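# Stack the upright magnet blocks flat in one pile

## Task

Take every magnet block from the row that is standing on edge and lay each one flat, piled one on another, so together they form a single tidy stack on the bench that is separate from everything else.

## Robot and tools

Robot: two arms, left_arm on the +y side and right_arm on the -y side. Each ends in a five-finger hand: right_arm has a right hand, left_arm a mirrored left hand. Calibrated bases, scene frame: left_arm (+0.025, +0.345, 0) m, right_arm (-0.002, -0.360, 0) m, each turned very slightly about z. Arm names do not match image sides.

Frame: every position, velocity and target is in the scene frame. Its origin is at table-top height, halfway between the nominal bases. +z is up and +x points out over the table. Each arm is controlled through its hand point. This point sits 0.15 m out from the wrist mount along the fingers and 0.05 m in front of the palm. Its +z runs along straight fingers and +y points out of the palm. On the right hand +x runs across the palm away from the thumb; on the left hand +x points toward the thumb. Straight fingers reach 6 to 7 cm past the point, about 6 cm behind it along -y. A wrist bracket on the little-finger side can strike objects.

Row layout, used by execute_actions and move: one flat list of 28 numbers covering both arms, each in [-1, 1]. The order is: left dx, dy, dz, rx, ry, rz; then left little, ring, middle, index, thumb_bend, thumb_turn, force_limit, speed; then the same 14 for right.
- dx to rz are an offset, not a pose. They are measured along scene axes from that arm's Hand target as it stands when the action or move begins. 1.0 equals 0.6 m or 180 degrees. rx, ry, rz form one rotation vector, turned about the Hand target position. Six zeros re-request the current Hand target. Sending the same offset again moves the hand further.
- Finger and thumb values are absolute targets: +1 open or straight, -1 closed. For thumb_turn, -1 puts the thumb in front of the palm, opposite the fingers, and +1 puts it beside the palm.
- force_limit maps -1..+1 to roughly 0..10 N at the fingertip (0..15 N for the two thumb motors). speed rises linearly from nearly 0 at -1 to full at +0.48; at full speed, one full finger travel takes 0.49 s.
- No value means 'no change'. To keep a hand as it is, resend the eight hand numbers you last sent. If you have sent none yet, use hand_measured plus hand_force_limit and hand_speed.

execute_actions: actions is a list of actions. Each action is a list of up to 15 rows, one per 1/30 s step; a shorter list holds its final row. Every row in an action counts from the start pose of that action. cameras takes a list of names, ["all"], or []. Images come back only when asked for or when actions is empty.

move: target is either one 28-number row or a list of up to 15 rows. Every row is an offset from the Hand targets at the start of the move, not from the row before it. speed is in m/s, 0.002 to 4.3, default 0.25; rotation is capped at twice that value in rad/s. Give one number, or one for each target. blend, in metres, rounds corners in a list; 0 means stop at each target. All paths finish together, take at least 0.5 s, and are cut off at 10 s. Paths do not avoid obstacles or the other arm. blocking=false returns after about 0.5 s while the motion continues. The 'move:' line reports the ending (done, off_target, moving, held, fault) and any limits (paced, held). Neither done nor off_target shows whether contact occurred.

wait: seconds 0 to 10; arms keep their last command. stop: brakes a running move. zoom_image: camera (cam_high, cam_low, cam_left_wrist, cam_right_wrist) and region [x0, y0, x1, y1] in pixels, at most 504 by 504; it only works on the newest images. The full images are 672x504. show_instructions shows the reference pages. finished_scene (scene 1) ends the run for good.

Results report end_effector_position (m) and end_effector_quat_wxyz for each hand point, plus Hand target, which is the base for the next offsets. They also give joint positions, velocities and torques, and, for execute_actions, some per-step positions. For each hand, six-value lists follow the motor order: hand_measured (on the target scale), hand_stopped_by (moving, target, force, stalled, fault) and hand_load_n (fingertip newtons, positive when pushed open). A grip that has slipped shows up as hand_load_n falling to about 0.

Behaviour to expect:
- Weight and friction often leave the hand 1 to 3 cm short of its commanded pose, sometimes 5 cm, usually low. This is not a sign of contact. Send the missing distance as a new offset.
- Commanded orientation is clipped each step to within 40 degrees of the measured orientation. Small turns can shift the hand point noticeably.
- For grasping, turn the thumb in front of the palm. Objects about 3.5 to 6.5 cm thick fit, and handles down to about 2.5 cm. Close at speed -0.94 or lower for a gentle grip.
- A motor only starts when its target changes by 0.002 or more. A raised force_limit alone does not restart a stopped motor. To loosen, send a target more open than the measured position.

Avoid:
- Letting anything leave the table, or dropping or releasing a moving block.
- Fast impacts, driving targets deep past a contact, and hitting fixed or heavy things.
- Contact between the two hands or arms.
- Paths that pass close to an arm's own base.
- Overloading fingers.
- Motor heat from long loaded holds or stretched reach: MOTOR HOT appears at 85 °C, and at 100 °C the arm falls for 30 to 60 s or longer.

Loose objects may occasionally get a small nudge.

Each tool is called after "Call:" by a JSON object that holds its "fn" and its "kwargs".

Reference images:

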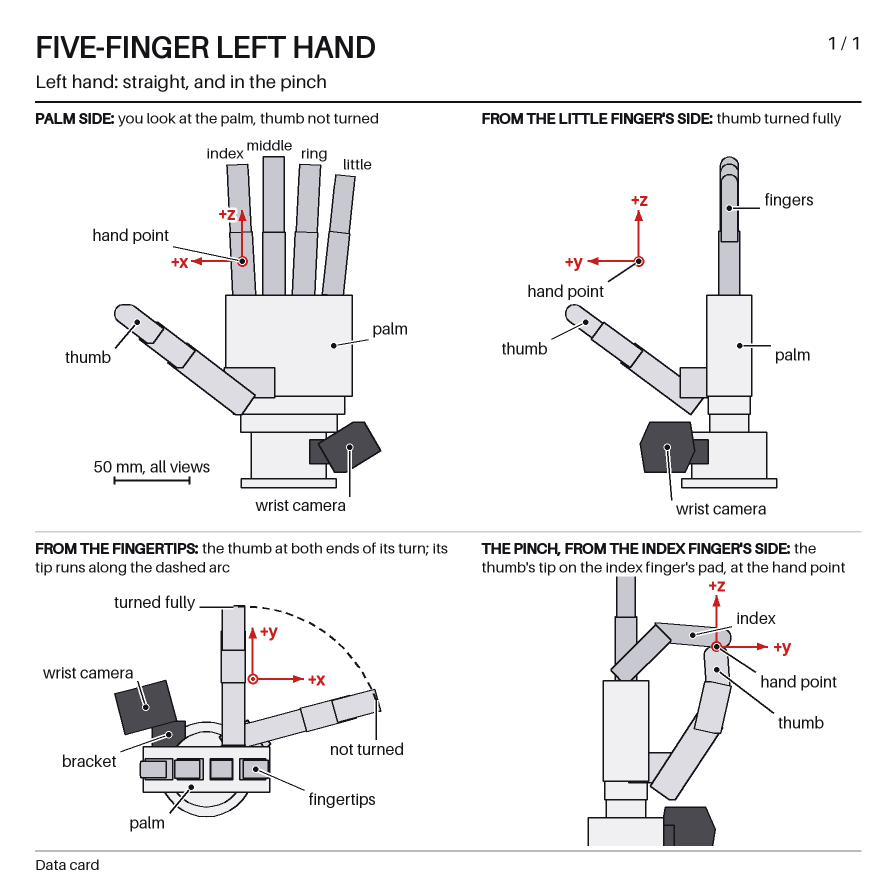

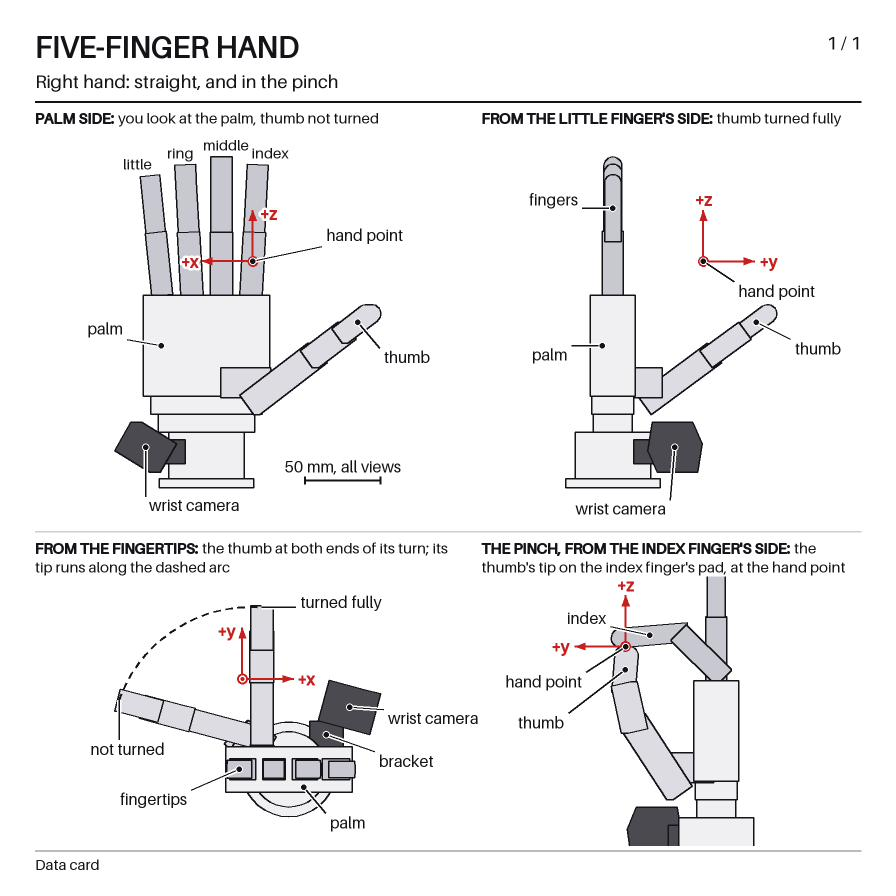

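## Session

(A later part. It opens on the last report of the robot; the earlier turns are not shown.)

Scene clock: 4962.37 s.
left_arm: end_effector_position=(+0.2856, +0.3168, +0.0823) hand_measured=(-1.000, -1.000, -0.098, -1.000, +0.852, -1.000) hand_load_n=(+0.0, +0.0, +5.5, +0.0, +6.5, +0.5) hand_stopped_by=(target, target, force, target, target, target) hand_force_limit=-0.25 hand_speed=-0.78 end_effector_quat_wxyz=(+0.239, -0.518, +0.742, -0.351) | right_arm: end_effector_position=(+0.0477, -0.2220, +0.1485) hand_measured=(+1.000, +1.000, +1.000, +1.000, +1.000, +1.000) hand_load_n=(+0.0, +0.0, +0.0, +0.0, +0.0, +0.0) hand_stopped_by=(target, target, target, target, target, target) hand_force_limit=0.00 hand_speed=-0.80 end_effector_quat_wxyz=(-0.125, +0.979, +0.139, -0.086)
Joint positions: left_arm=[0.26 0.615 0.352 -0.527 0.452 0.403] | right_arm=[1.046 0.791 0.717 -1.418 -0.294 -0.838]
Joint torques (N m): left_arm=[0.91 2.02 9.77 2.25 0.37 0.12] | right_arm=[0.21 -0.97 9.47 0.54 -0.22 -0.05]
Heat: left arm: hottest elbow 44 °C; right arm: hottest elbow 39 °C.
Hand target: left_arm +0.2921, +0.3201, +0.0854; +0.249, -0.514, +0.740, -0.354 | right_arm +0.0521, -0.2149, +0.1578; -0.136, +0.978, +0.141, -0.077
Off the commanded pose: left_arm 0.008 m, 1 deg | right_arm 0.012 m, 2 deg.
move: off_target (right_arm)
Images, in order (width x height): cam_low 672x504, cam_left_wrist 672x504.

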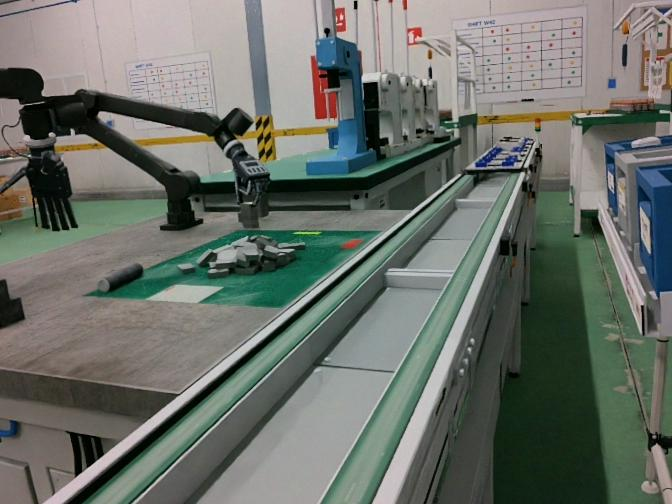

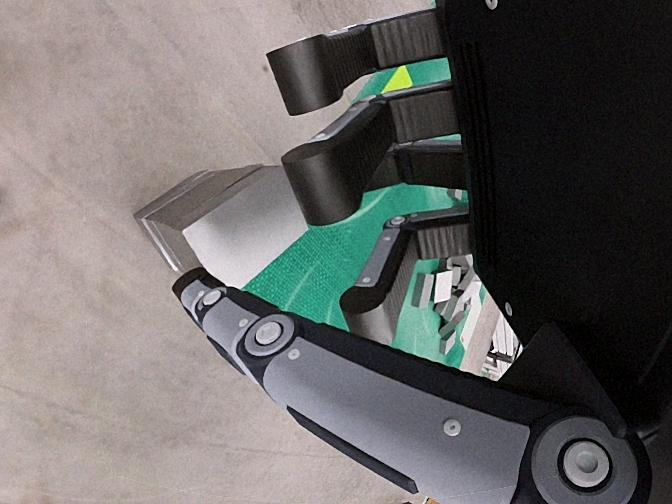

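Call:
{"fn": "move", "kwargs": {"target": [0.0005, 0.0, -0.0035, 0, 0, 0.003, -1.0, -1, -0.5, -1, 0.85, -1, -0.25, -0.78, 0, 0, 0, 0, 0, 0, 1, 1, 1, 1, 1, 1, 0, -0.8], "speed": 0.04, "cameras": ["cam_left_wrist"]}}

Call:
{"fn": "zoom_image", "kwargs": {"camera": "cam_left_wrist", "region": [130, 155, 290, 275]}}

Scene clock: 4977.30 s.
left_arm: end_effector_position=(+0.2869, +0.3179, +0.0814) hand_measured=(-1.000, -1.000, -0.098, -1.000, +0.852, -1.000) hand_load_n=(+0.0, +0.0, +5.5, +0.0, +7.0, +1.0) hand_stopped_by=(target, target, force, target, target, target) hand_force_limit=-0.25 hand_speed=-0.78 end_effector_quat_wxyz=(+0.243, -0.518, +0.742, -0.351) | right_arm: end_effector_position=(+0.0477, -0.2220, +0.1485) hand_measured=(+1.000, +1.000, +1.000, +1.000, +1.000, +1.000) hand_load_n=(+0.0, +0.0, +0.0, +0.0, +0.0, +0.0) hand_stopped_by=(target, target, target, target, target, target) hand_force_limit=0.00 hand_speed=-0.80 end_effector_quat_wxyz=(-0.125, +0.979, +0.139, -0.086)
Joint positions: left_arm=[0.26 0.615 0.348 -0.515 0.447 0.403] | right_arm=[1.046 0.791 0.717 -1.418 -0.294 -0.838]
Joint torques (N m): left_arm=[0.62 2.02 9.54 2.22 0.19 0.03] | right_arm=[0.09 -0.97 9.47 0.53 -0.21 -0.05]
Heat: left arm: hottest elbow 43 °C; right arm: hottest elbow 39 °C.
Hand target: left_arm +0.2925, +0.3201, +0.0832; +0.251, -0.518, +0.738, -0.353 | right_arm +0.0521, -0.2149, +0.1578; -0.136, +0.978, +0.141, -0.077
Off the commanded pose: left_arm 0.006 m, 1 deg | right_arm 0.012 m, 2 deg.
move: off_target (right_arm)
Images, in order (width x height): cam_left_wrist 672x504.

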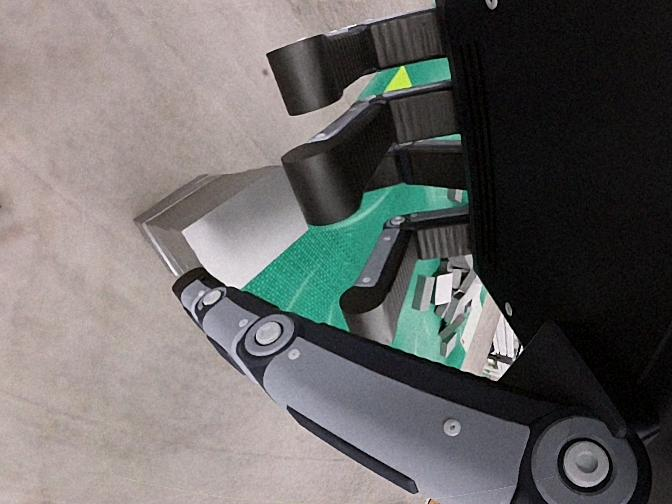

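Scaled by 3.150 from the camera's 672x504 image, which has a finer 960x720 frame.

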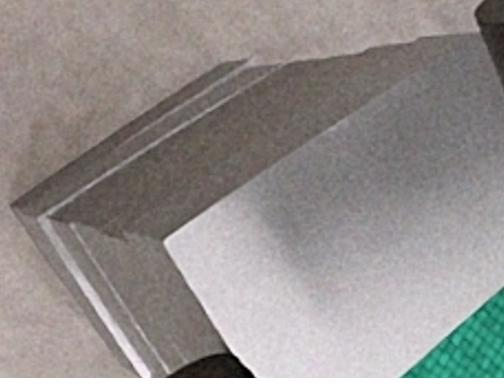

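Call:
{"fn": "move", "kwargs": {"target": [-0.001, -0.0042, 0, 0, 0, 0, -1.0, -1, -0.5, -1, 0.85, -1, -0.25, -0.78, 0, 0, 0, 0, 0, 0, 1, 1, 1, 1, 1, 1, 0, -0.8], "speed": 0.04, "cameras": ["cam_left_wrist", "cam_low"]}}

Call:
{"fn": "zoom_image", "kwargs": {"camera": "cam_left_wrist", "region": [130, 155, 290, 275]}}

Call:
{"fn": "zoom_image", "kwargs": {"camera": "cam_low", "region": [232, 185, 268, 231]}}

Scene clock: 4998.07 s.
left_arm: end_effector_position=(+0.2873, +0.3186, +0.0813) hand_measured=(-1.000, -1.000, -0.098, -1.000, +0.852, -1.000) hand_load_n=(+0.0, +0.0, +5.5, +0.0, +6.5, +1.0) hand_stopped_by=(target, target, force, target, target, target) hand_force_limit=-0.25 hand_speed=-0.78 end_effector_quat_wxyz=(+0.244, -0.522, +0.739, -0.349) | right_arm: end_effector_position=(+0.0477, -0.2220, +0.1485) hand_measured=(+1.000, +1.000, +1.000, +1.000, +1.000, +1.000) hand_load_n=(+0.0, +0.0, +0.0, +0.0, +0.0, +0.0) hand_stopped_by=(target, target, target, target, target, target) hand_force_limit=0.00 hand_speed=-0.80 end_effector_quat_wxyz=(-0.125, +0.979, +0.139, -0.086)
Joint positions: left_arm=[0.259 0.615 0.348 -0.514 0.439 0.395] | right_arm=[1.046 0.791 0.717 -1.418 -0.294 -0.838]
Joint torques (N m): left_arm=[-0.26 1.55 9.33 2.18 0.15 0.01] | right_arm=[0.21 -0.91 9.47 0.53 -0.22 -0.05]
Heat: left arm: hottest elbow 43 °C; right arm: hottest elbow 39 °C.
Hand target: left_arm +0.2918, +0.3176, +0.0832; +0.251, -0.518, +0.738, -0.353 | right_arm +0.0521, -0.2149, +0.1578; -0.136, +0.978, +0.141, -0.077
Off the commanded pose: left_arm 0.005 m, 1 deg | right_arm 0.012 m, 2 deg.
move: off_target (right_arm)
Images, in order (width x height): cam_low 672x504, cam_left_wrist 672x504.

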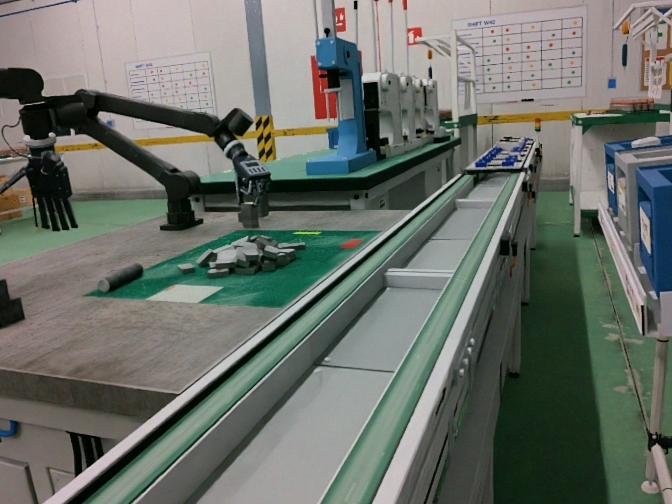

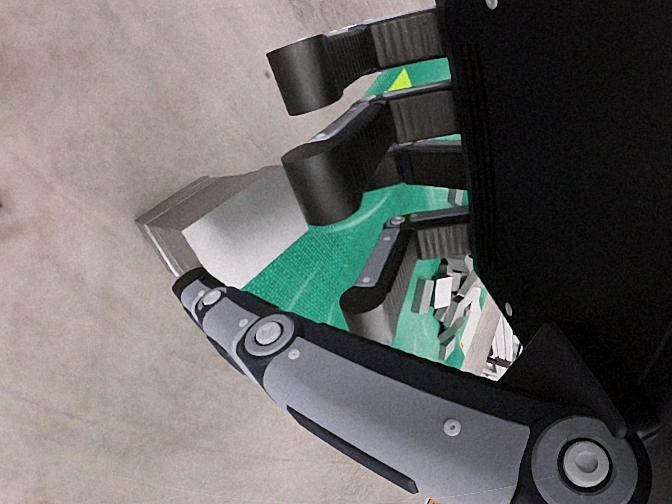

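Scaled by 3.150 from the camera's 672x504 image, which has a finer 960x720 frame.

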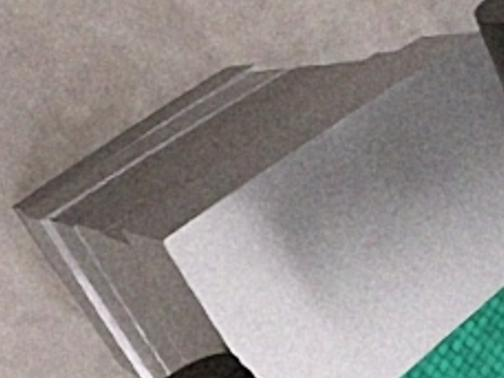

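Scaled by 10.957 from the camera's 672x504 image, which has a finer 960x720 frame.

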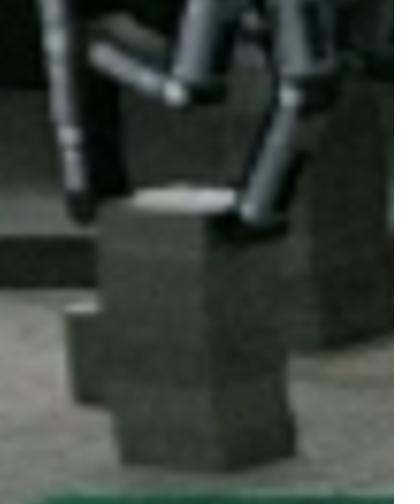

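Call:
{"fn": "move", "kwargs": {"target": [-0.0005, -0.003, 0, 0, 0, 0, -1.0, -1, -0.5, -1, 0.85, -1, -0.25, -0.78, 0, 0, 0, 0, 0, 0, 1, 1, 1, 1, 1, 1, 0, -0.8], "speed": 0.04, "cameras": ["cam_left_wrist"]}}

Call:
{"fn": "zoom_image", "kwargs": {"camera": "cam_left_wrist", "region": [130, 155, 290, 275]}}

Scene clock: 5020.17 s.
left_arm: end_effector_position=(+0.2876, +0.3177, +0.0812) hand_measured=(-1.000, -1.000, -0.098, -1.000, +0.852, -1.000) hand_load_n=(+0.0, +0.0, +5.0, +0.5, +7.5, +1.0) hand_stopped_by=(target, target, force, target, target, target) hand_force_limit=-0.25 hand_speed=-0.78 end_effector_quat_wxyz=(+0.244, -0.523, +0.739, -0.348) | right_arm: end_effector_position=(+0.0477, -0.2220, +0.1485) hand_measured=(+1.000, +1.000, +1.000, +1.000, +1.000, +1.000) hand_load_n=(+0.0, +0.0, +0.0, +0.0, +0.0, +0.0) hand_stopped_by=(target, target, target, target, target, target) hand_force_limit=0.00 hand_speed=-0.80 end_effector_quat_wxyz=(-0.125, +0.979, +0.139, -0.086)
Joint positions: left_arm=[0.252 0.615 0.348 -0.512 0.431 0.387] | right_arm=[1.046 0.791 0.717 -1.418 -0.294 -0.838]
Joint torques (N m): left_arm=[-0.44 1.2 9.18 2.17 0.15 0.01] | right_arm=[0.15 -0.97 9.46 0.51 -0.22 -0.05]
Heat: left arm: hottest elbow 42 °C; right arm: hottest elbow 39 °C.
Hand target: left_arm +0.2916, +0.3159, +0.0832; +0.251, -0.518, +0.738, -0.353 | right_arm +0.0521, -0.2149, +0.1578; -0.136, +0.978, +0.141, -0.077
Off the commanded pose: left_arm 0.005 m, 1 deg | right_arm 0.012 m, 2 deg.
move: off_target (right_arm)
Images, in order (width x height): cam_left_wrist 672x504.

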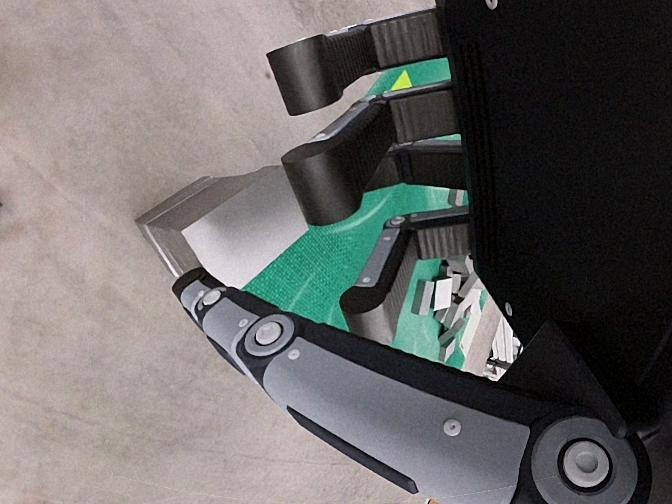

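Scaled by 3.150 from the camera's 672x504 image, which has a finer 960x720 frame.

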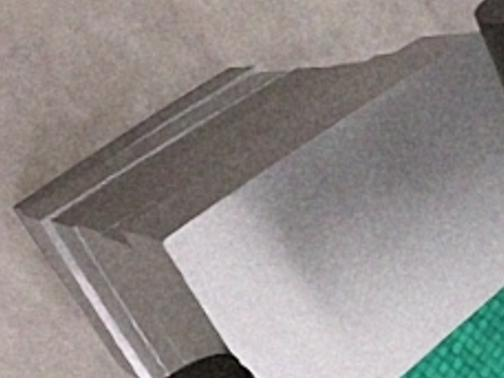

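Call:
{"fn": "move", "kwargs": {"target": [0, 0, 0, 0, 0, 0, -1, -1, 0.05, -1, 0.93, -1, -0.3, -0.8, 0, 0, 0, 0, 0, 0, 1, 1, 1, 1, 1, 1, 0, -0.8], "speed": 0.05, "cameras": ["cam_left_wrist", "cam_low"]}}

Call:
{"fn": "zoom_image", "kwargs": {"camera": "cam_left_wrist", "region": [130, 155, 290, 275]}}

Call:
{"fn": "zoom_image", "kwargs": {"camera": "cam_low", "region": [232, 185, 268, 231]}}

Scene clock: 5030.43 s.
left_arm: end_effector_position=(+0.2879, +0.3177, +0.0814) hand_measured=(-1.000, -1.000, +0.050, -1.000, +0.930, -1.000) hand_load_n=(+0.0, +0.0, +0.0, +0.0, +0.0, +0.0) hand_stopped_by=(target, target, target, target, target, target) hand_force_limit=-0.30 hand_speed=-0.80 end_effector_quat_wxyz=(+0.244, -0.523, +0.739, -0.348) | right_arm: end_effector_position=(+0.0477, -0.2220, +0.1485) hand_measured=(+1.000, +1.000, +1.000, +1.000, +1.000, +1.000) hand_load_n=(+0.0, +0.0, +0.0, +0.0, +0.0, +0.0) hand_stopped_by=(target, target, target, target, target, target) hand_force_limit=0.00 hand_speed=-0.80 end_effector_quat_wxyz=(-0.125, +0.979, +0.139, -0.086)
Joint positions: left_arm=[0.251 0.615 0.348 -0.511 0.431 0.387] | right_arm=[1.046 0.791 0.717 -1.418 -0.294 -0.838]
Joint torques (N m): left_arm=[-0.44 1.14 9.21 2.1 0.17 0.01] | right_arm=[0.09 -0.91 9.46 0.53 -0.22 -0.05]
Heat: left arm: hottest elbow 42 °C; right arm: hottest elbow 39 °C.
Hand target: left_arm +0.2916, +0.3158, +0.0832; +0.251, -0.518, +0.738, -0.353 | right_arm +0.0521, -0.2149, +0.1578; -0.136, +0.978, +0.141, -0.077
Off the commanded pose: left_arm 0.004 m, 1 deg | right_arm 0.012 m, 2 deg.
move: off_target (right_arm)
Images, in order (width x height): cam_low 672x504, cam_left_wrist 672x504.

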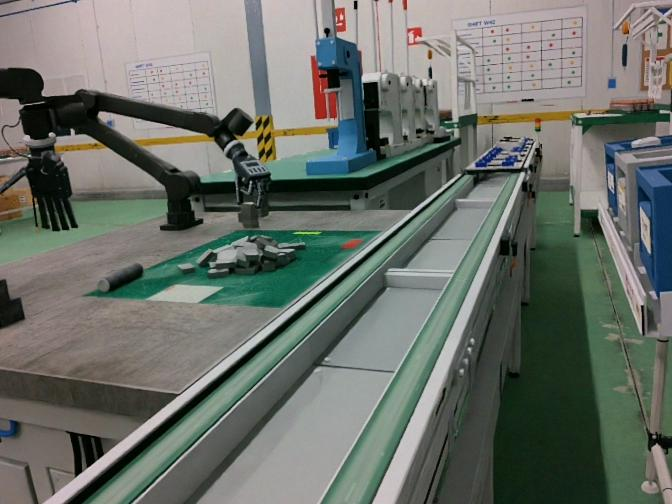

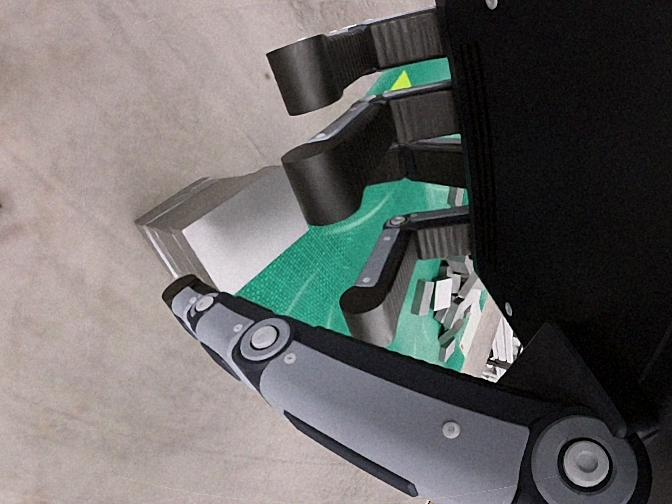

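Scaled by 3.150 from the camera's 672x504 image, which has a finer 960x720 frame.

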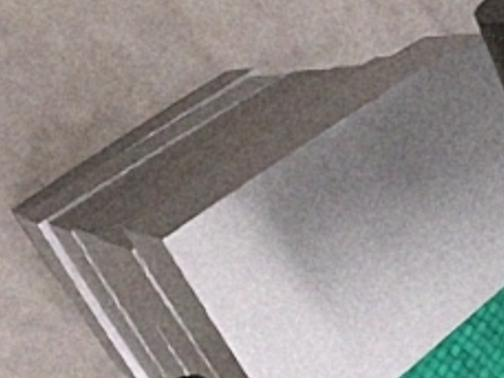

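Scaled by 10.957 from the camera's 672x504 image, which has a finer 960x720 frame.

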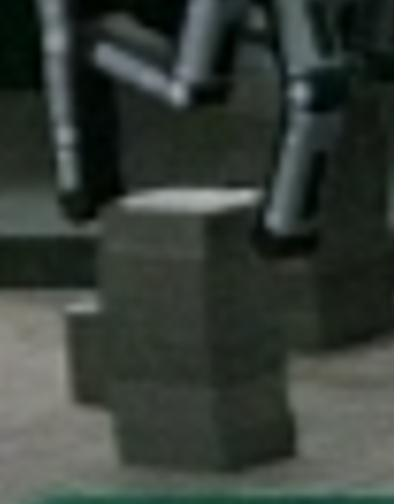

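Call:
{"fn": "move", "kwargs": {"target": [[0, 0, 0, 0, 0, 0, -1, -1, 0.25, -1, 0.93, -1, -0.3, -0.8, 0, 0, 0, 0, 0, 0, 1, 1, 1, 1, 1, 1, 0, -0.8], [0.012, 0.002, 0.10, 0, 0, 0, -1, -1, 0.25, -1, 0.93, -1, -0.3, -0.8, 0, 0, 0, 0, 0, 0, 1, 1, 1, 1, 1, 1, 0, -0.8]], "speed": 0.1, "cameras": ["cam_left_wrist"]}}

Call:
{"fn": "zoom_image", "kwargs": {"camera": "cam_left_wrist", "region": [100, 140, 300, 290]}}

Scene clock: 5043.73 s.
left_arm: end_effector_position=(+0.2885, +0.3161, +0.1169) hand_measured=(-1.000, -1.000, +0.250, -1.000, +0.930, -1.000) hand_load_n=(+0.0, +0.0, +0.0, +0.0, +0.0, +0.0) hand_stopped_by=(target, target, target, target, target, target) hand_force_limit=-0.30 hand_speed=-0.80 end_effector_quat_wxyz=(+0.233, -0.527, +0.741, -0.344) | right_arm: end_effector_position=(+0.0477, -0.2220, +0.1485) hand_measured=(+1.000, +1.000, +1.000, +1.000, +1.000, +1.000) hand_load_n=(+0.0, +0.0, +0.0, +0.0, +0.0, +0.0) hand_stopped_by=(target, target, target, target, target, target) hand_force_limit=0.00 hand_speed=-0.80 end_effector_quat_wxyz=(-0.125, +0.979, +0.139, -0.086)
Joint positions: left_arm=[0.243 0.604 0.448 -0.646 0.426 0.381] | right_arm=[1.046 0.791 0.717 -1.418 -0.294 -0.838]
Joint torques (N m): left_arm=[-0.15 0.5 13.97 0.72 0.24 0.04] | right_arm=[0.09 -0.97 9.48 0.53 -0.22 -0.05]
Heat: left arm: hottest elbow 42 °C; right arm: hottest elbow 39 °C.
Hand target: left_arm +0.2988, +0.3170, +0.1432; +0.251, -0.518, +0.738, -0.353 | right_arm +0.0521, -0.2149, +0.1578; -0.136, +0.978, +0.141, -0.077
Off the commanded pose: left_arm 0.028 m, 3 deg | right_arm 0.012 m, 2 deg.
move: off_target (left_arm, right_arm)
Images, in order (width x height): cam_left_wrist 672x504.

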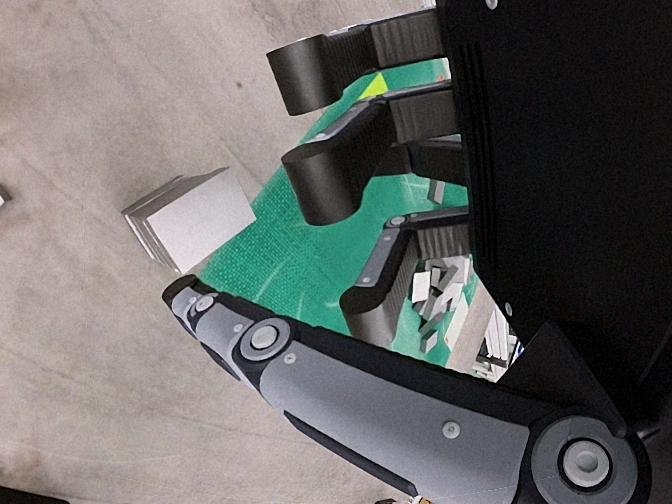

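Scaled by 2.520 from the camera's 672x504 image, which has a finer 960x720 frame.

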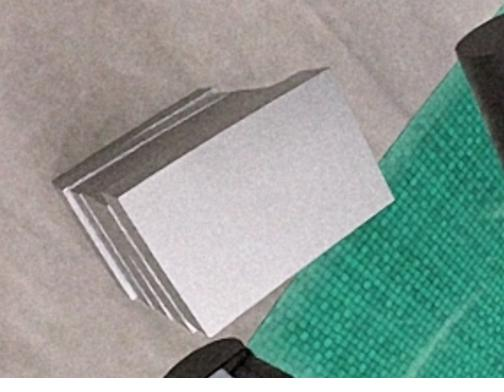

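Call:
{"fn": "move", "kwargs": {"target": [[0, 0, 0.10, 0, 0, 0, -1, -1, 0.25, -1, 0.93, -1, -0.3, -0.6, 0, 0, 0, 0, 0, 0, 1, 1, 1, 1, 1, 1, 0, -0.8], [-0.1288, 0.1343, 0.08, 0, 0, 0.0356, -1, -1, 0.2, -1, 0.85, -1, -0.3, -0.6, 0, 0, 0, 0, 0, 0, 1, 1, 1, 1, 1, 1, 0, -0.8], [-0.1288, 0.1343, -0.1387, 0, 0, 0.0356, -1, -1, 0.2, -1, 0.85, -1, -0.3, -0.6, 0, 0, 0, 0, 0, 0, 1, 1, 1, 1, 1, 1, 0, -0.8]], "speed": [0.15, 0.18, 0.12], "cameras": ["cam_left_wrist", "cam_high"]}}

Call:
{"fn": "zoom_image", "kwargs": {"camera": "cam_left_wrist", "region": [80, 110, 340, 310]}}

Call:
{"fn": "zoom_image", "kwargs": {"camera": "cam_high", "region": [400, 140, 500, 230]}}

Scene clock: 5067.77 s.
left_arm: end_effector_position=(+0.2194, +0.3959, +0.0614) hand_measured=(-1.000, -1.000, +0.200, -1.000, +0.850, -1.000) hand_load_n=(+0.0, +0.0, +0.0, +0.5, +0.0, +0.0) hand_stopped_by=(target, target, target, target, target, target) hand_force_limit=-0.30 hand_speed=-0.60 end_effector_quat_wxyz=(+0.269, -0.558, +0.708, -0.339) | right_arm: end_effector_position=(+0.0477, -0.2220, +0.1485) hand_measured=(+1.000, +1.000, +1.000, +1.000, +1.000, +1.000) hand_load_n=(+0.0, +0.0, +0.0, +0.0, +0.0, +0.0) hand_stopped_by=(target, target, target, target, target, target) hand_force_limit=0.00 hand_speed=-0.80 end_effector_quat_wxyz=(-0.125, +0.979, +0.139, -0.086)
Joint positions: left_arm=[0.891 0.541 0.305 -0.822 0.77 0.894] | right_arm=[1.046 0.791 0.717 -1.418 -0.294 -0.838]
Joint torques (N m): left_arm=[0.15 3.72 8.96 1.54 0.38 0.03] | right_arm=[0.09 -0.97 9.47 0.53 -0.22 -0.06]
Heat: left arm: hottest elbow 44 °C; right arm: hottest elbow 39 °C.
Hand target: left_arm +0.2215, +0.3975, +0.0601; +0.270, -0.558, +0.708, -0.339 | right_arm +0.0521, -0.2149, +0.1578; -0.136, +0.978, +0.141, -0.077
Off the commanded pose: left_arm 0.003 m, 0 deg | right_arm 0.012 m, 2 deg.
move: off_target (right_arm); target 2's new numbers were sent with left_arm's hand 0.015 m and 1 deg from that target
Images, in order (width x height): cam_high 672x504, cam_left_wrist 672x504.

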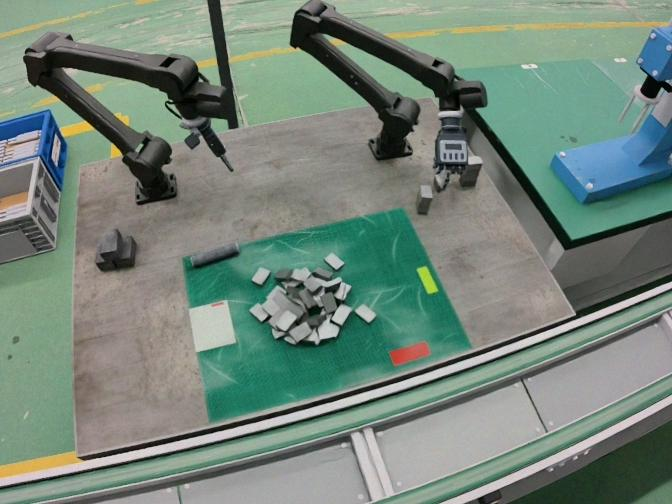

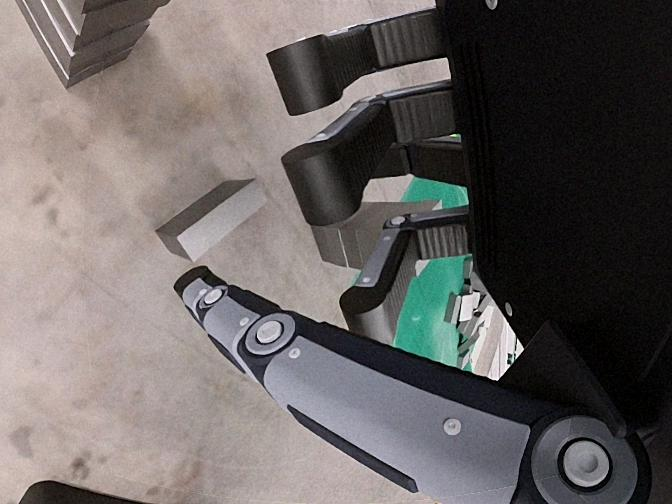

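Scaled by 1.938 from the camera's 672x504 image, which has a finer 960x720 frame.

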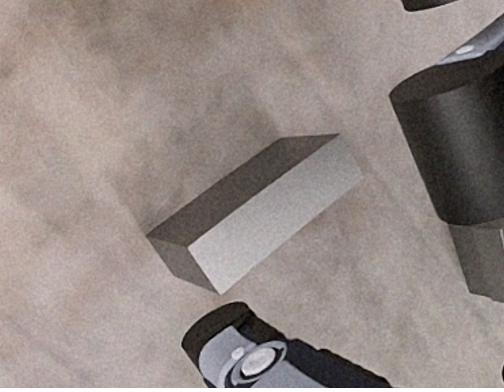

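Scaled by 5.040 from the camera's 672x504 image, which has a finer 960x720 frame.

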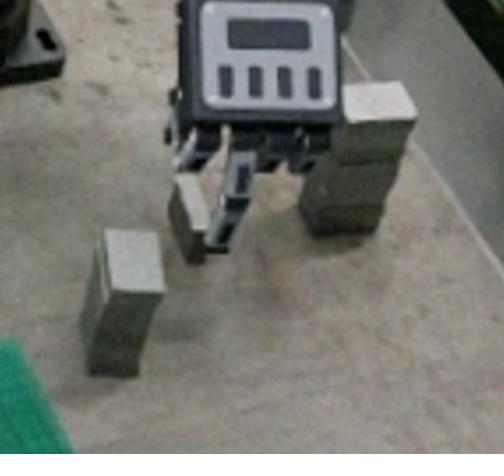

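Call:
{"fn": "zoom_image", "kwargs": {"camera": "cam_high", "region": [410, 180, 440, 218]}}

Scaled by 13.263 from the camera's 672x504 image, which has a finer 960x720 frame.

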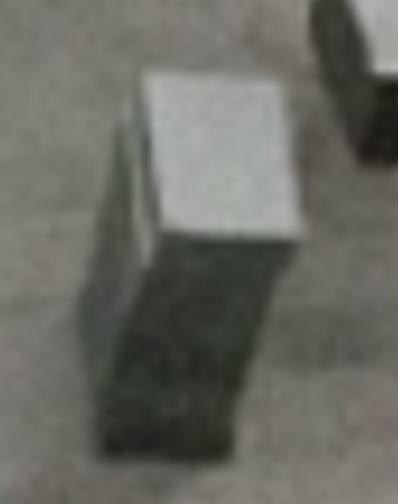

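Call:
{"fn": "move", "kwargs": {"target": [0.001, -0.004, -0.047, 0, 0, 0, -1, -1, 0.2, -1, 0.85, -1, -0.3, -0.6, 0, 0, 0, 0, 0, 0, 1, 1, 1, 1, 1, 1, 0, -0.8], "speed": 0.08, "cameras": ["cam_left_wrist"]}}

Call:
{"fn": "zoom_image", "kwargs": {"camera": "cam_left_wrist", "region": [80, 110, 340, 310]}}

Scene clock: 5103.10 s.
left_arm: end_effector_position=(+0.2198, +0.3953, +0.0330) hand_measured=(-1.000, -1.000, +0.200, -1.000, +0.850, -1.000) hand_load_n=(+0.0, +0.0, +0.0, +0.0, +0.0, +0.0) hand_stopped_by=(target, target, target, target, target, target) hand_force_limit=-0.30 hand_speed=-0.60 end_effector_quat_wxyz=(+0.270, -0.559, +0.707, -0.338) | right_arm: end_effector_position=(+0.0477, -0.2220, +0.1485) hand_measured=(+1.000, +1.000, +1.000, +1.000, +1.000, +1.000) hand_load_n=(+0.0, +0.0, +0.0, +0.0, +0.0, +0.0) hand_stopped_by=(target, target, target, target, target, target) hand_force_limit=0.00 hand_speed=-0.80 end_effector_quat_wxyz=(-0.125, +0.979, +0.139, -0.086)
Joint positions: left_arm=[0.884 0.58 0.235 -0.702 0.763 0.88] | right_arm=[1.046 0.791 0.717 -1.418 -0.294 -0.838]
Joint torques (N m): left_arm=[-0.38 3.6 8.76 1.54 0.37 -0.01] | right_arm=[0.09 -0.97 9.47 0.54 -0.22 -0.05]
Heat: left arm: hottest elbow 44 °C; right arm: hottest elbow 39 °C.
Hand target: left_arm +0.2221, +0.3952, +0.0319; +0.270, -0.558, +0.708, -0.339 | right_arm +0.0521, -0.2149, +0.1578; -0.136, +0.978, +0.141, -0.077
Off the commanded pose: left_arm 0.003 m, 0 deg | right_arm 0.012 m, 2 deg.
move: off_target (right_arm)
Images, in order (width x height): cam_left_wrist 672x504.

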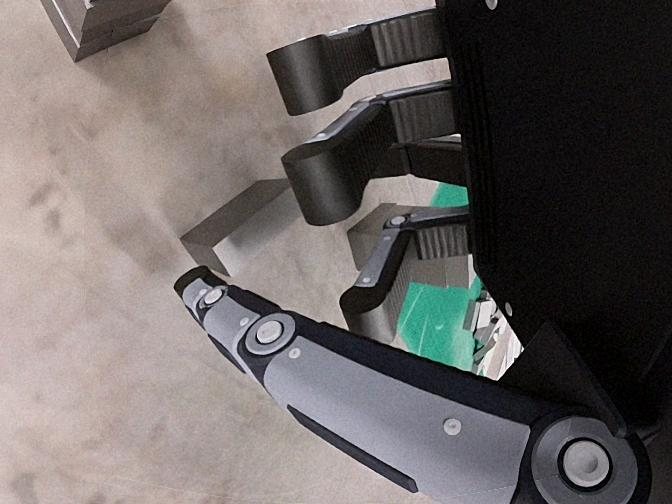

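Scaled by 1.938 from the camera's 672x504 image, which has a finer 960x720 frame.

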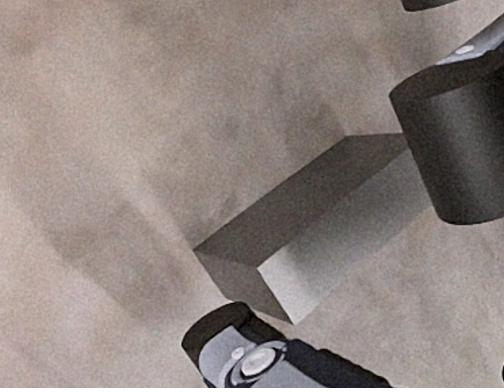

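Call:
{"fn": "move", "kwargs": {"target": [0.0037, -0.0025, 0, 0, 0, 0, -1, -1, 0.2, -1, 0.85, -1, -0.3, -0.6, 0, 0, 0, 0, 0, 0, 1, 1, 1, 1, 1, 1, 0, -0.8], "speed": 0.06, "cameras": ["cam_left_wrist"]}}

Call:
{"fn": "zoom_image", "kwargs": {"camera": "cam_left_wrist", "region": [80, 110, 340, 310]}}

Scene clock: 5115.47 s.
left_arm: end_effector_position=(+0.2224, +0.3943, +0.0336) hand_measured=(-1.000, -1.000, +0.200, -1.000, +0.850, -1.000) hand_load_n=(+0.0, +0.0, +0.0, +0.0, +0.0, +0.0) hand_stopped_by=(target, target, target, target, target, target) hand_force_limit=-0.30 hand_speed=-0.60 end_effector_quat_wxyz=(+0.270, -0.559, +0.707, -0.338) | right_arm: end_effector_position=(+0.0477, -0.2220, +0.1485) hand_measured=(+1.000, +1.000, +1.000, +1.000, +1.000, +1.000) hand_load_n=(+0.0, +0.0, +0.0, +0.0, +0.0, +0.0) hand_stopped_by=(target, target, target, target, target, target) hand_force_limit=0.00 hand_speed=-0.80 end_effector_quat_wxyz=(-0.125, +0.979, +0.139, -0.086)
Joint positions: left_arm=[0.866 0.58 0.235 -0.687 0.754 0.858] | right_arm=[1.046 0.791 0.717 -1.418 -0.294 -0.838]
Joint torques (N m): left_arm=[-0.5 3.25 8.59 1.62 0.36 0.01] | right_arm=[0.15 -1.03 9.5 0.54 -0.22 -0.05]
Heat: left arm: hottest elbow 43 °C; right arm: hottest elbow 39 °C.
Hand target: left_arm +0.2244, +0.3938, +0.0319; +0.270, -0.558, +0.708, -0.339 | right_arm +0.0521, -0.2149, +0.1578; -0.136, +0.978, +0.141, -0.077
Off the commanded pose: left_arm 0.003 m, 0 deg | right_arm 0.012 m, 2 deg.
move: off_target (right_arm)
Images, in order (width x height): cam_left_wrist 672x504.

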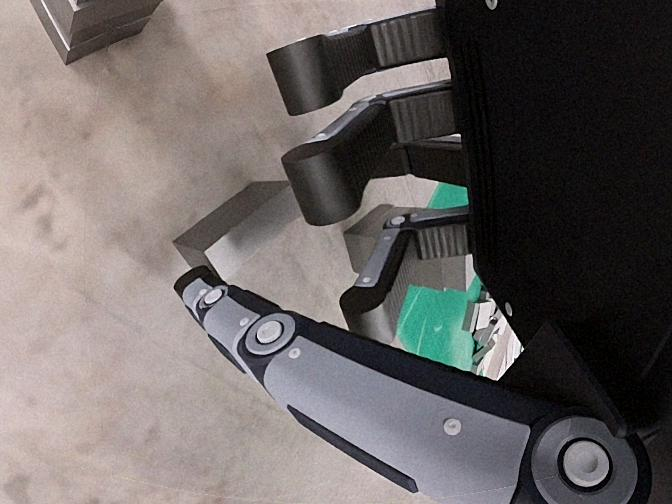

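Scaled by 1.938 from the camera's 672x504 image, which has a finer 960x720 frame.

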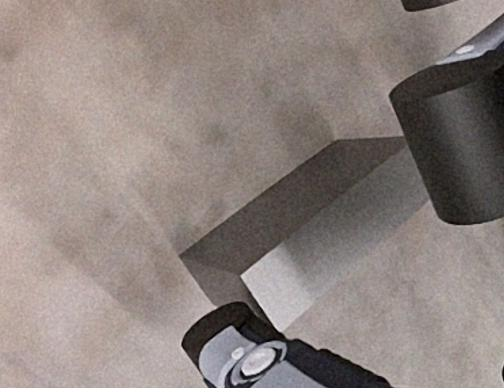

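Call:
{"fn": "move", "kwargs": {"target": [0, -0.001, -0.002, 0, 0, 0, -1, -1, -0.5, -1, 0.85, -1, -0.3, -0.75, 0, 0, 0, 0, 0, 0, 1, 1, 1, 1, 1, 1, 0, -0.8], "speed": 0.06, "cameras": ["cam_left_wrist"]}}

Call:
{"fn": "zoom_image", "kwargs": {"camera": "cam_left_wrist", "region": [80, 110, 340, 310]}}

Scene clock: 5124.40 s.
left_arm: end_effector_position=(+0.2216, +0.3930, +0.0313) hand_measured=(-1.000, -1.000, -0.096, -1.000, +0.852, -1.000) hand_load_n=(+0.0, +0.0, +4.5, +0.0, +5.0, +0.5) hand_stopped_by=(target, target, force, target, target, target) hand_force_limit=-0.30 hand_speed=-0.75 end_effector_quat_wxyz=(+0.268, -0.561, +0.707, -0.338) | right_arm: end_effector_position=(+0.0477, -0.2220, +0.1485) hand_measured=(+1.000, +1.000, +1.000, +1.000, +1.000, +1.000) hand_load_n=(+0.0, +0.0, +0.0, +0.0, -0.5, -0.5) hand_stopped_by=(target, target, target, target, target, target) hand_force_limit=0.00 hand_speed=-0.80 end_effector_quat_wxyz=(-0.125, +0.979, +0.139, -0.086)
Joint positions: left_arm=[0.862 0.58 0.229 -0.683 0.752 0.854] | right_arm=[1.046 0.791 0.717 -1.418 -0.294 -0.838]
Joint torques (N m): left_arm=[-0.44 3.31 8.7 1.65 0.38 0.01] | right_arm=[0.15 -1.03 9.47 0.54 -0.21 -0.06]
Heat: left arm: hottest elbow 42 °C; right arm: hottest elbow 39 °C.
Hand target: left_arm +0.2243, +0.3931, +0.0307; +0.270, -0.558, +0.708, -0.339 | right_arm +0.0521, -0.2149, +0.1578; -0.136, +0.978, +0.141, -0.077
Off the commanded pose: left_arm 0.003 m, 0 deg | right_arm 0.012 m, 2 deg.
move: off_target (right_arm)
Images, in order (width x height): cam_left_wrist 672x504.

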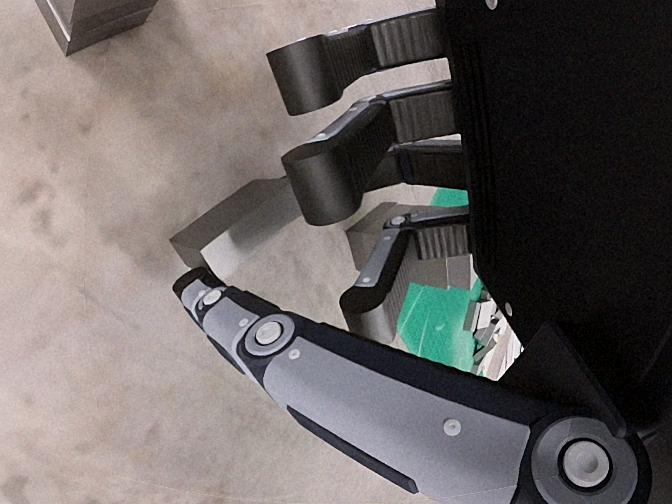

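Scaled by 1.938 from the camera's 672x504 image, which has a finer 960x720 frame.

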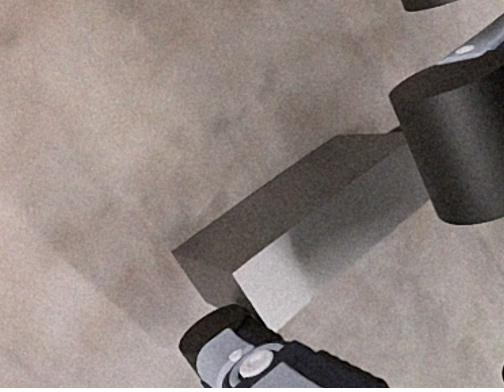

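Call:
{"fn": "move", "kwargs": {"target": [[0, 0, -0.008, 0, 0, 0, -1, -1, -0.5, -1, 0.85, -1, -0.3, -0.75, 0, 0, 0, 0, 0, 0, 1, 1, 1, 1, 1, 1, 0, -0.8], [0, -0.022, -0.010, 0, 0, 0, -1, -1, -0.5, -1, 0.85, -1, -0.3, -0.75, 0, 0, 0, 0, 0, 0, 1, 1, 1, 1, 1, 1, 0, -0.8]], "speed": 0.06, "cameras": ["cam_left_wrist"]}}

Call:
{"fn": "zoom_image", "kwargs": {"camera": "cam_left_wrist", "region": [60, 80, 380, 320]}}

Scene clock: 5139.63 s.
left_arm: end_effector_position=(+0.2211, +0.3790, +0.0234) hand_measured=(-1.000, -1.000, -0.096, -1.000, +0.852, -1.000) hand_load_n=(+0.0, +0.0, +4.0, +0.0, +5.5, +1.0) hand_stopped_by=(target, target, force, target, target, target) hand_force_limit=-0.30 hand_speed=-0.75 end_effector_quat_wxyz=(+0.262, -0.563, +0.707, -0.339) | right_arm: end_effector_position=(+0.0477, -0.2220, +0.1485) hand_measured=(+1.000, +1.000, +1.000, +1.000, +1.000, +1.000) hand_load_n=(+0.0, +0.0, +0.0, +0.0, +0.0, -0.5) hand_stopped_by=(target, target, target, target, target, target) hand_force_limit=0.00 hand_speed=-0.80 end_effector_quat_wxyz=(-0.125, +0.979, +0.139, -0.086)
Joint positions: left_arm=[0.794 0.534 0.195 -0.657 0.717 0.779] | right_arm=[1.046 0.791 0.717 -1.418 -0.294 -0.838]
Joint torques (N m): left_arm=[-0.44 2.08 8.75 1.63 0.29 0] | right_arm=[0.09 -0.97 9.48 0.55 -0.22 -0.05]
Heat: left arm: hottest elbow 42 °C; right arm: hottest elbow 39 °C.
Hand target: left_arm +0.2243, +0.3799, +0.0246; +0.270, -0.558, +0.708, -0.339 | right_arm +0.0521, -0.2149, +0.1578; -0.136, +0.978, +0.141, -0.077
Off the commanded pose: left_arm 0.004 m, 1 deg | right_arm 0.012 m, 2 deg.
move: off_target (right_arm)
Images, in order (width x height): cam_left_wrist 672x504.

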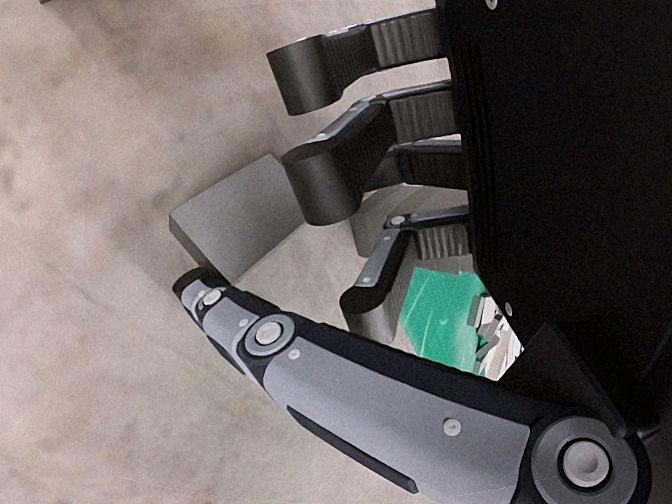

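Scaled by 1.575 from the camera's 672x504 image, which has a finer 960x720 frame.

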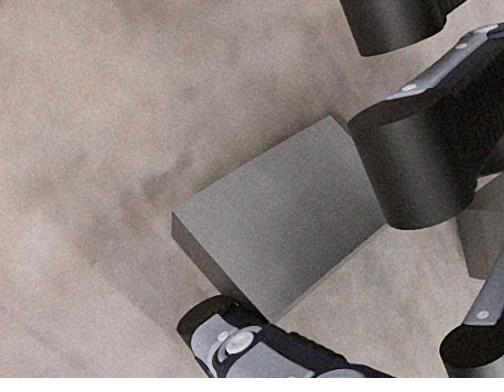

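Call:
{"fn": "move", "kwargs": {"target": [0, -0.006, -0.0085, 0, 0, 0, -1, -1, -0.5, -1, 0.85, -1, -0.3, -0.75, 0, 0, 0, 0, 0, 0, 1, 1, 1, 1, 1, 1, 0, -0.8], "speed": 0.05, "cameras": ["cam_left_wrist", "cam_low"]}}

Call:
{"fn": "zoom_image", "kwargs": {"camera": "cam_left_wrist", "region": [60, 80, 380, 320]}}

Call:
{"fn": "zoom_image", "kwargs": {"camera": "cam_low", "region": [215, 180, 275, 240]}}

Scene clock: 5152.80 s.
left_arm: end_effector_position=(+0.2212, +0.3763, +0.0195) hand_measured=(-1.000, -1.000, -0.096, -1.000, +0.852, -1.000) hand_load_n=(+0.0, +0.0, +2.0, +0.0, +7.0, +1.5) hand_stopped_by=(target, target, force, target, target, target) hand_force_limit=-0.30 hand_speed=-0.75 end_effector_quat_wxyz=(+0.263, -0.564, +0.706, -0.338) | right_arm: end_effector_position=(+0.0477, -0.2220, +0.1485) hand_measured=(+1.000, +1.000, +1.000, +1.000, +1.000, +1.000) hand_load_n=(+0.0, +0.0, +0.0, +0.0, +0.0, +0.0) hand_stopped_by=(target, target, target, target, target, target) hand_force_limit=0.00 hand_speed=-0.80 end_effector_quat_wxyz=(-0.125, +0.979, +0.139, -0.086)
Joint positions: left_arm=[0.776 0.523 0.181 -0.639 0.704 0.755] | right_arm=[1.046 0.791 0.717 -1.418 -0.294 -0.838]
Joint torques (N m): left_arm=[-0.62 2.37 8.47 1.77 0.35 0.01] | right_arm=[0.15 -0.91 9.46 0.54 -0.22 -0.05]
Heat: left arm: hottest elbow 42 °C; right arm: hottest elbow 39 °C.
Hand target: left_arm +0.2243, +0.3762, +0.0196; +0.270, -0.558, +0.708, -0.339 | right_arm +0.0521, -0.2149, +0.1578; -0.136, +0.978, +0.141, -0.077
Off the commanded pose: left_arm 0.003 m, 1 deg | right_arm 0.012 m, 2 deg.
move: off_target (right_arm)
Images, in order (width x height): cam_low 672x504, cam_left_wrist 672x504.

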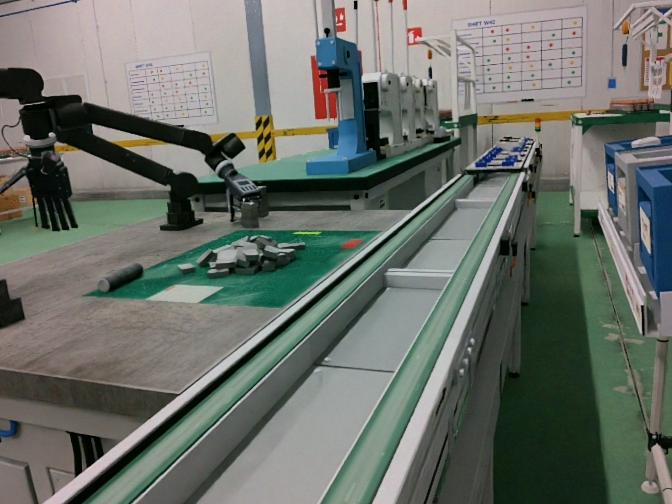

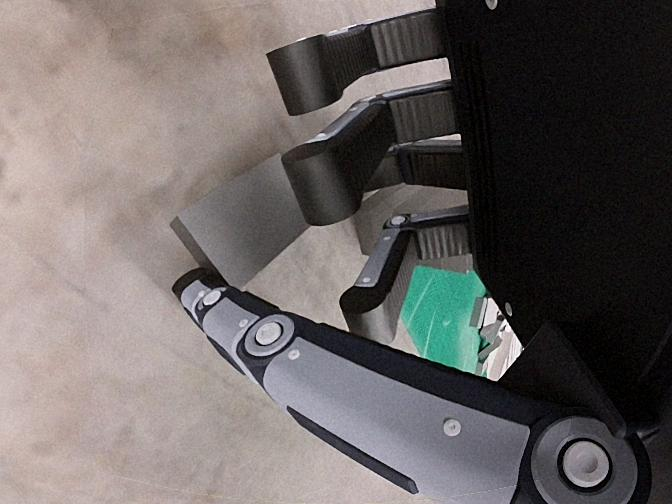

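Scaled by 1.575 from the camera's 672x504 image, which has a finer 960x720 frame.

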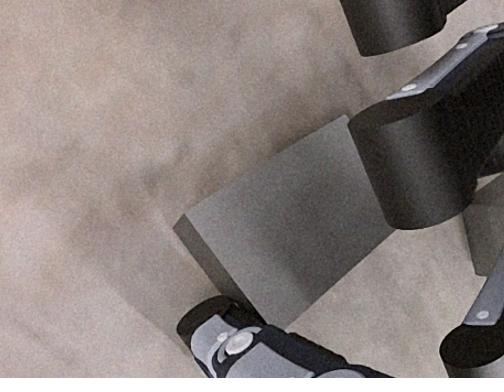

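Scaled by 8.400 from the camera's 672x504 image, which has a finer 960x720 frame.

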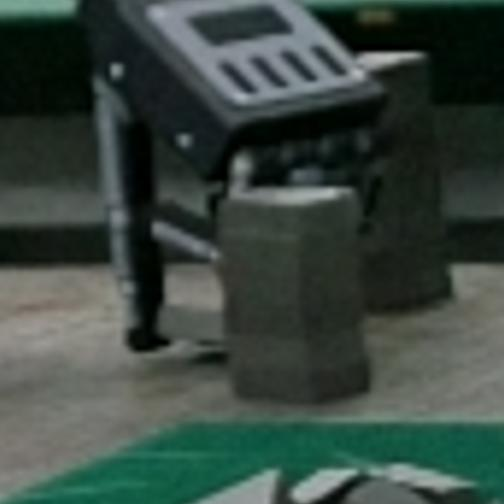

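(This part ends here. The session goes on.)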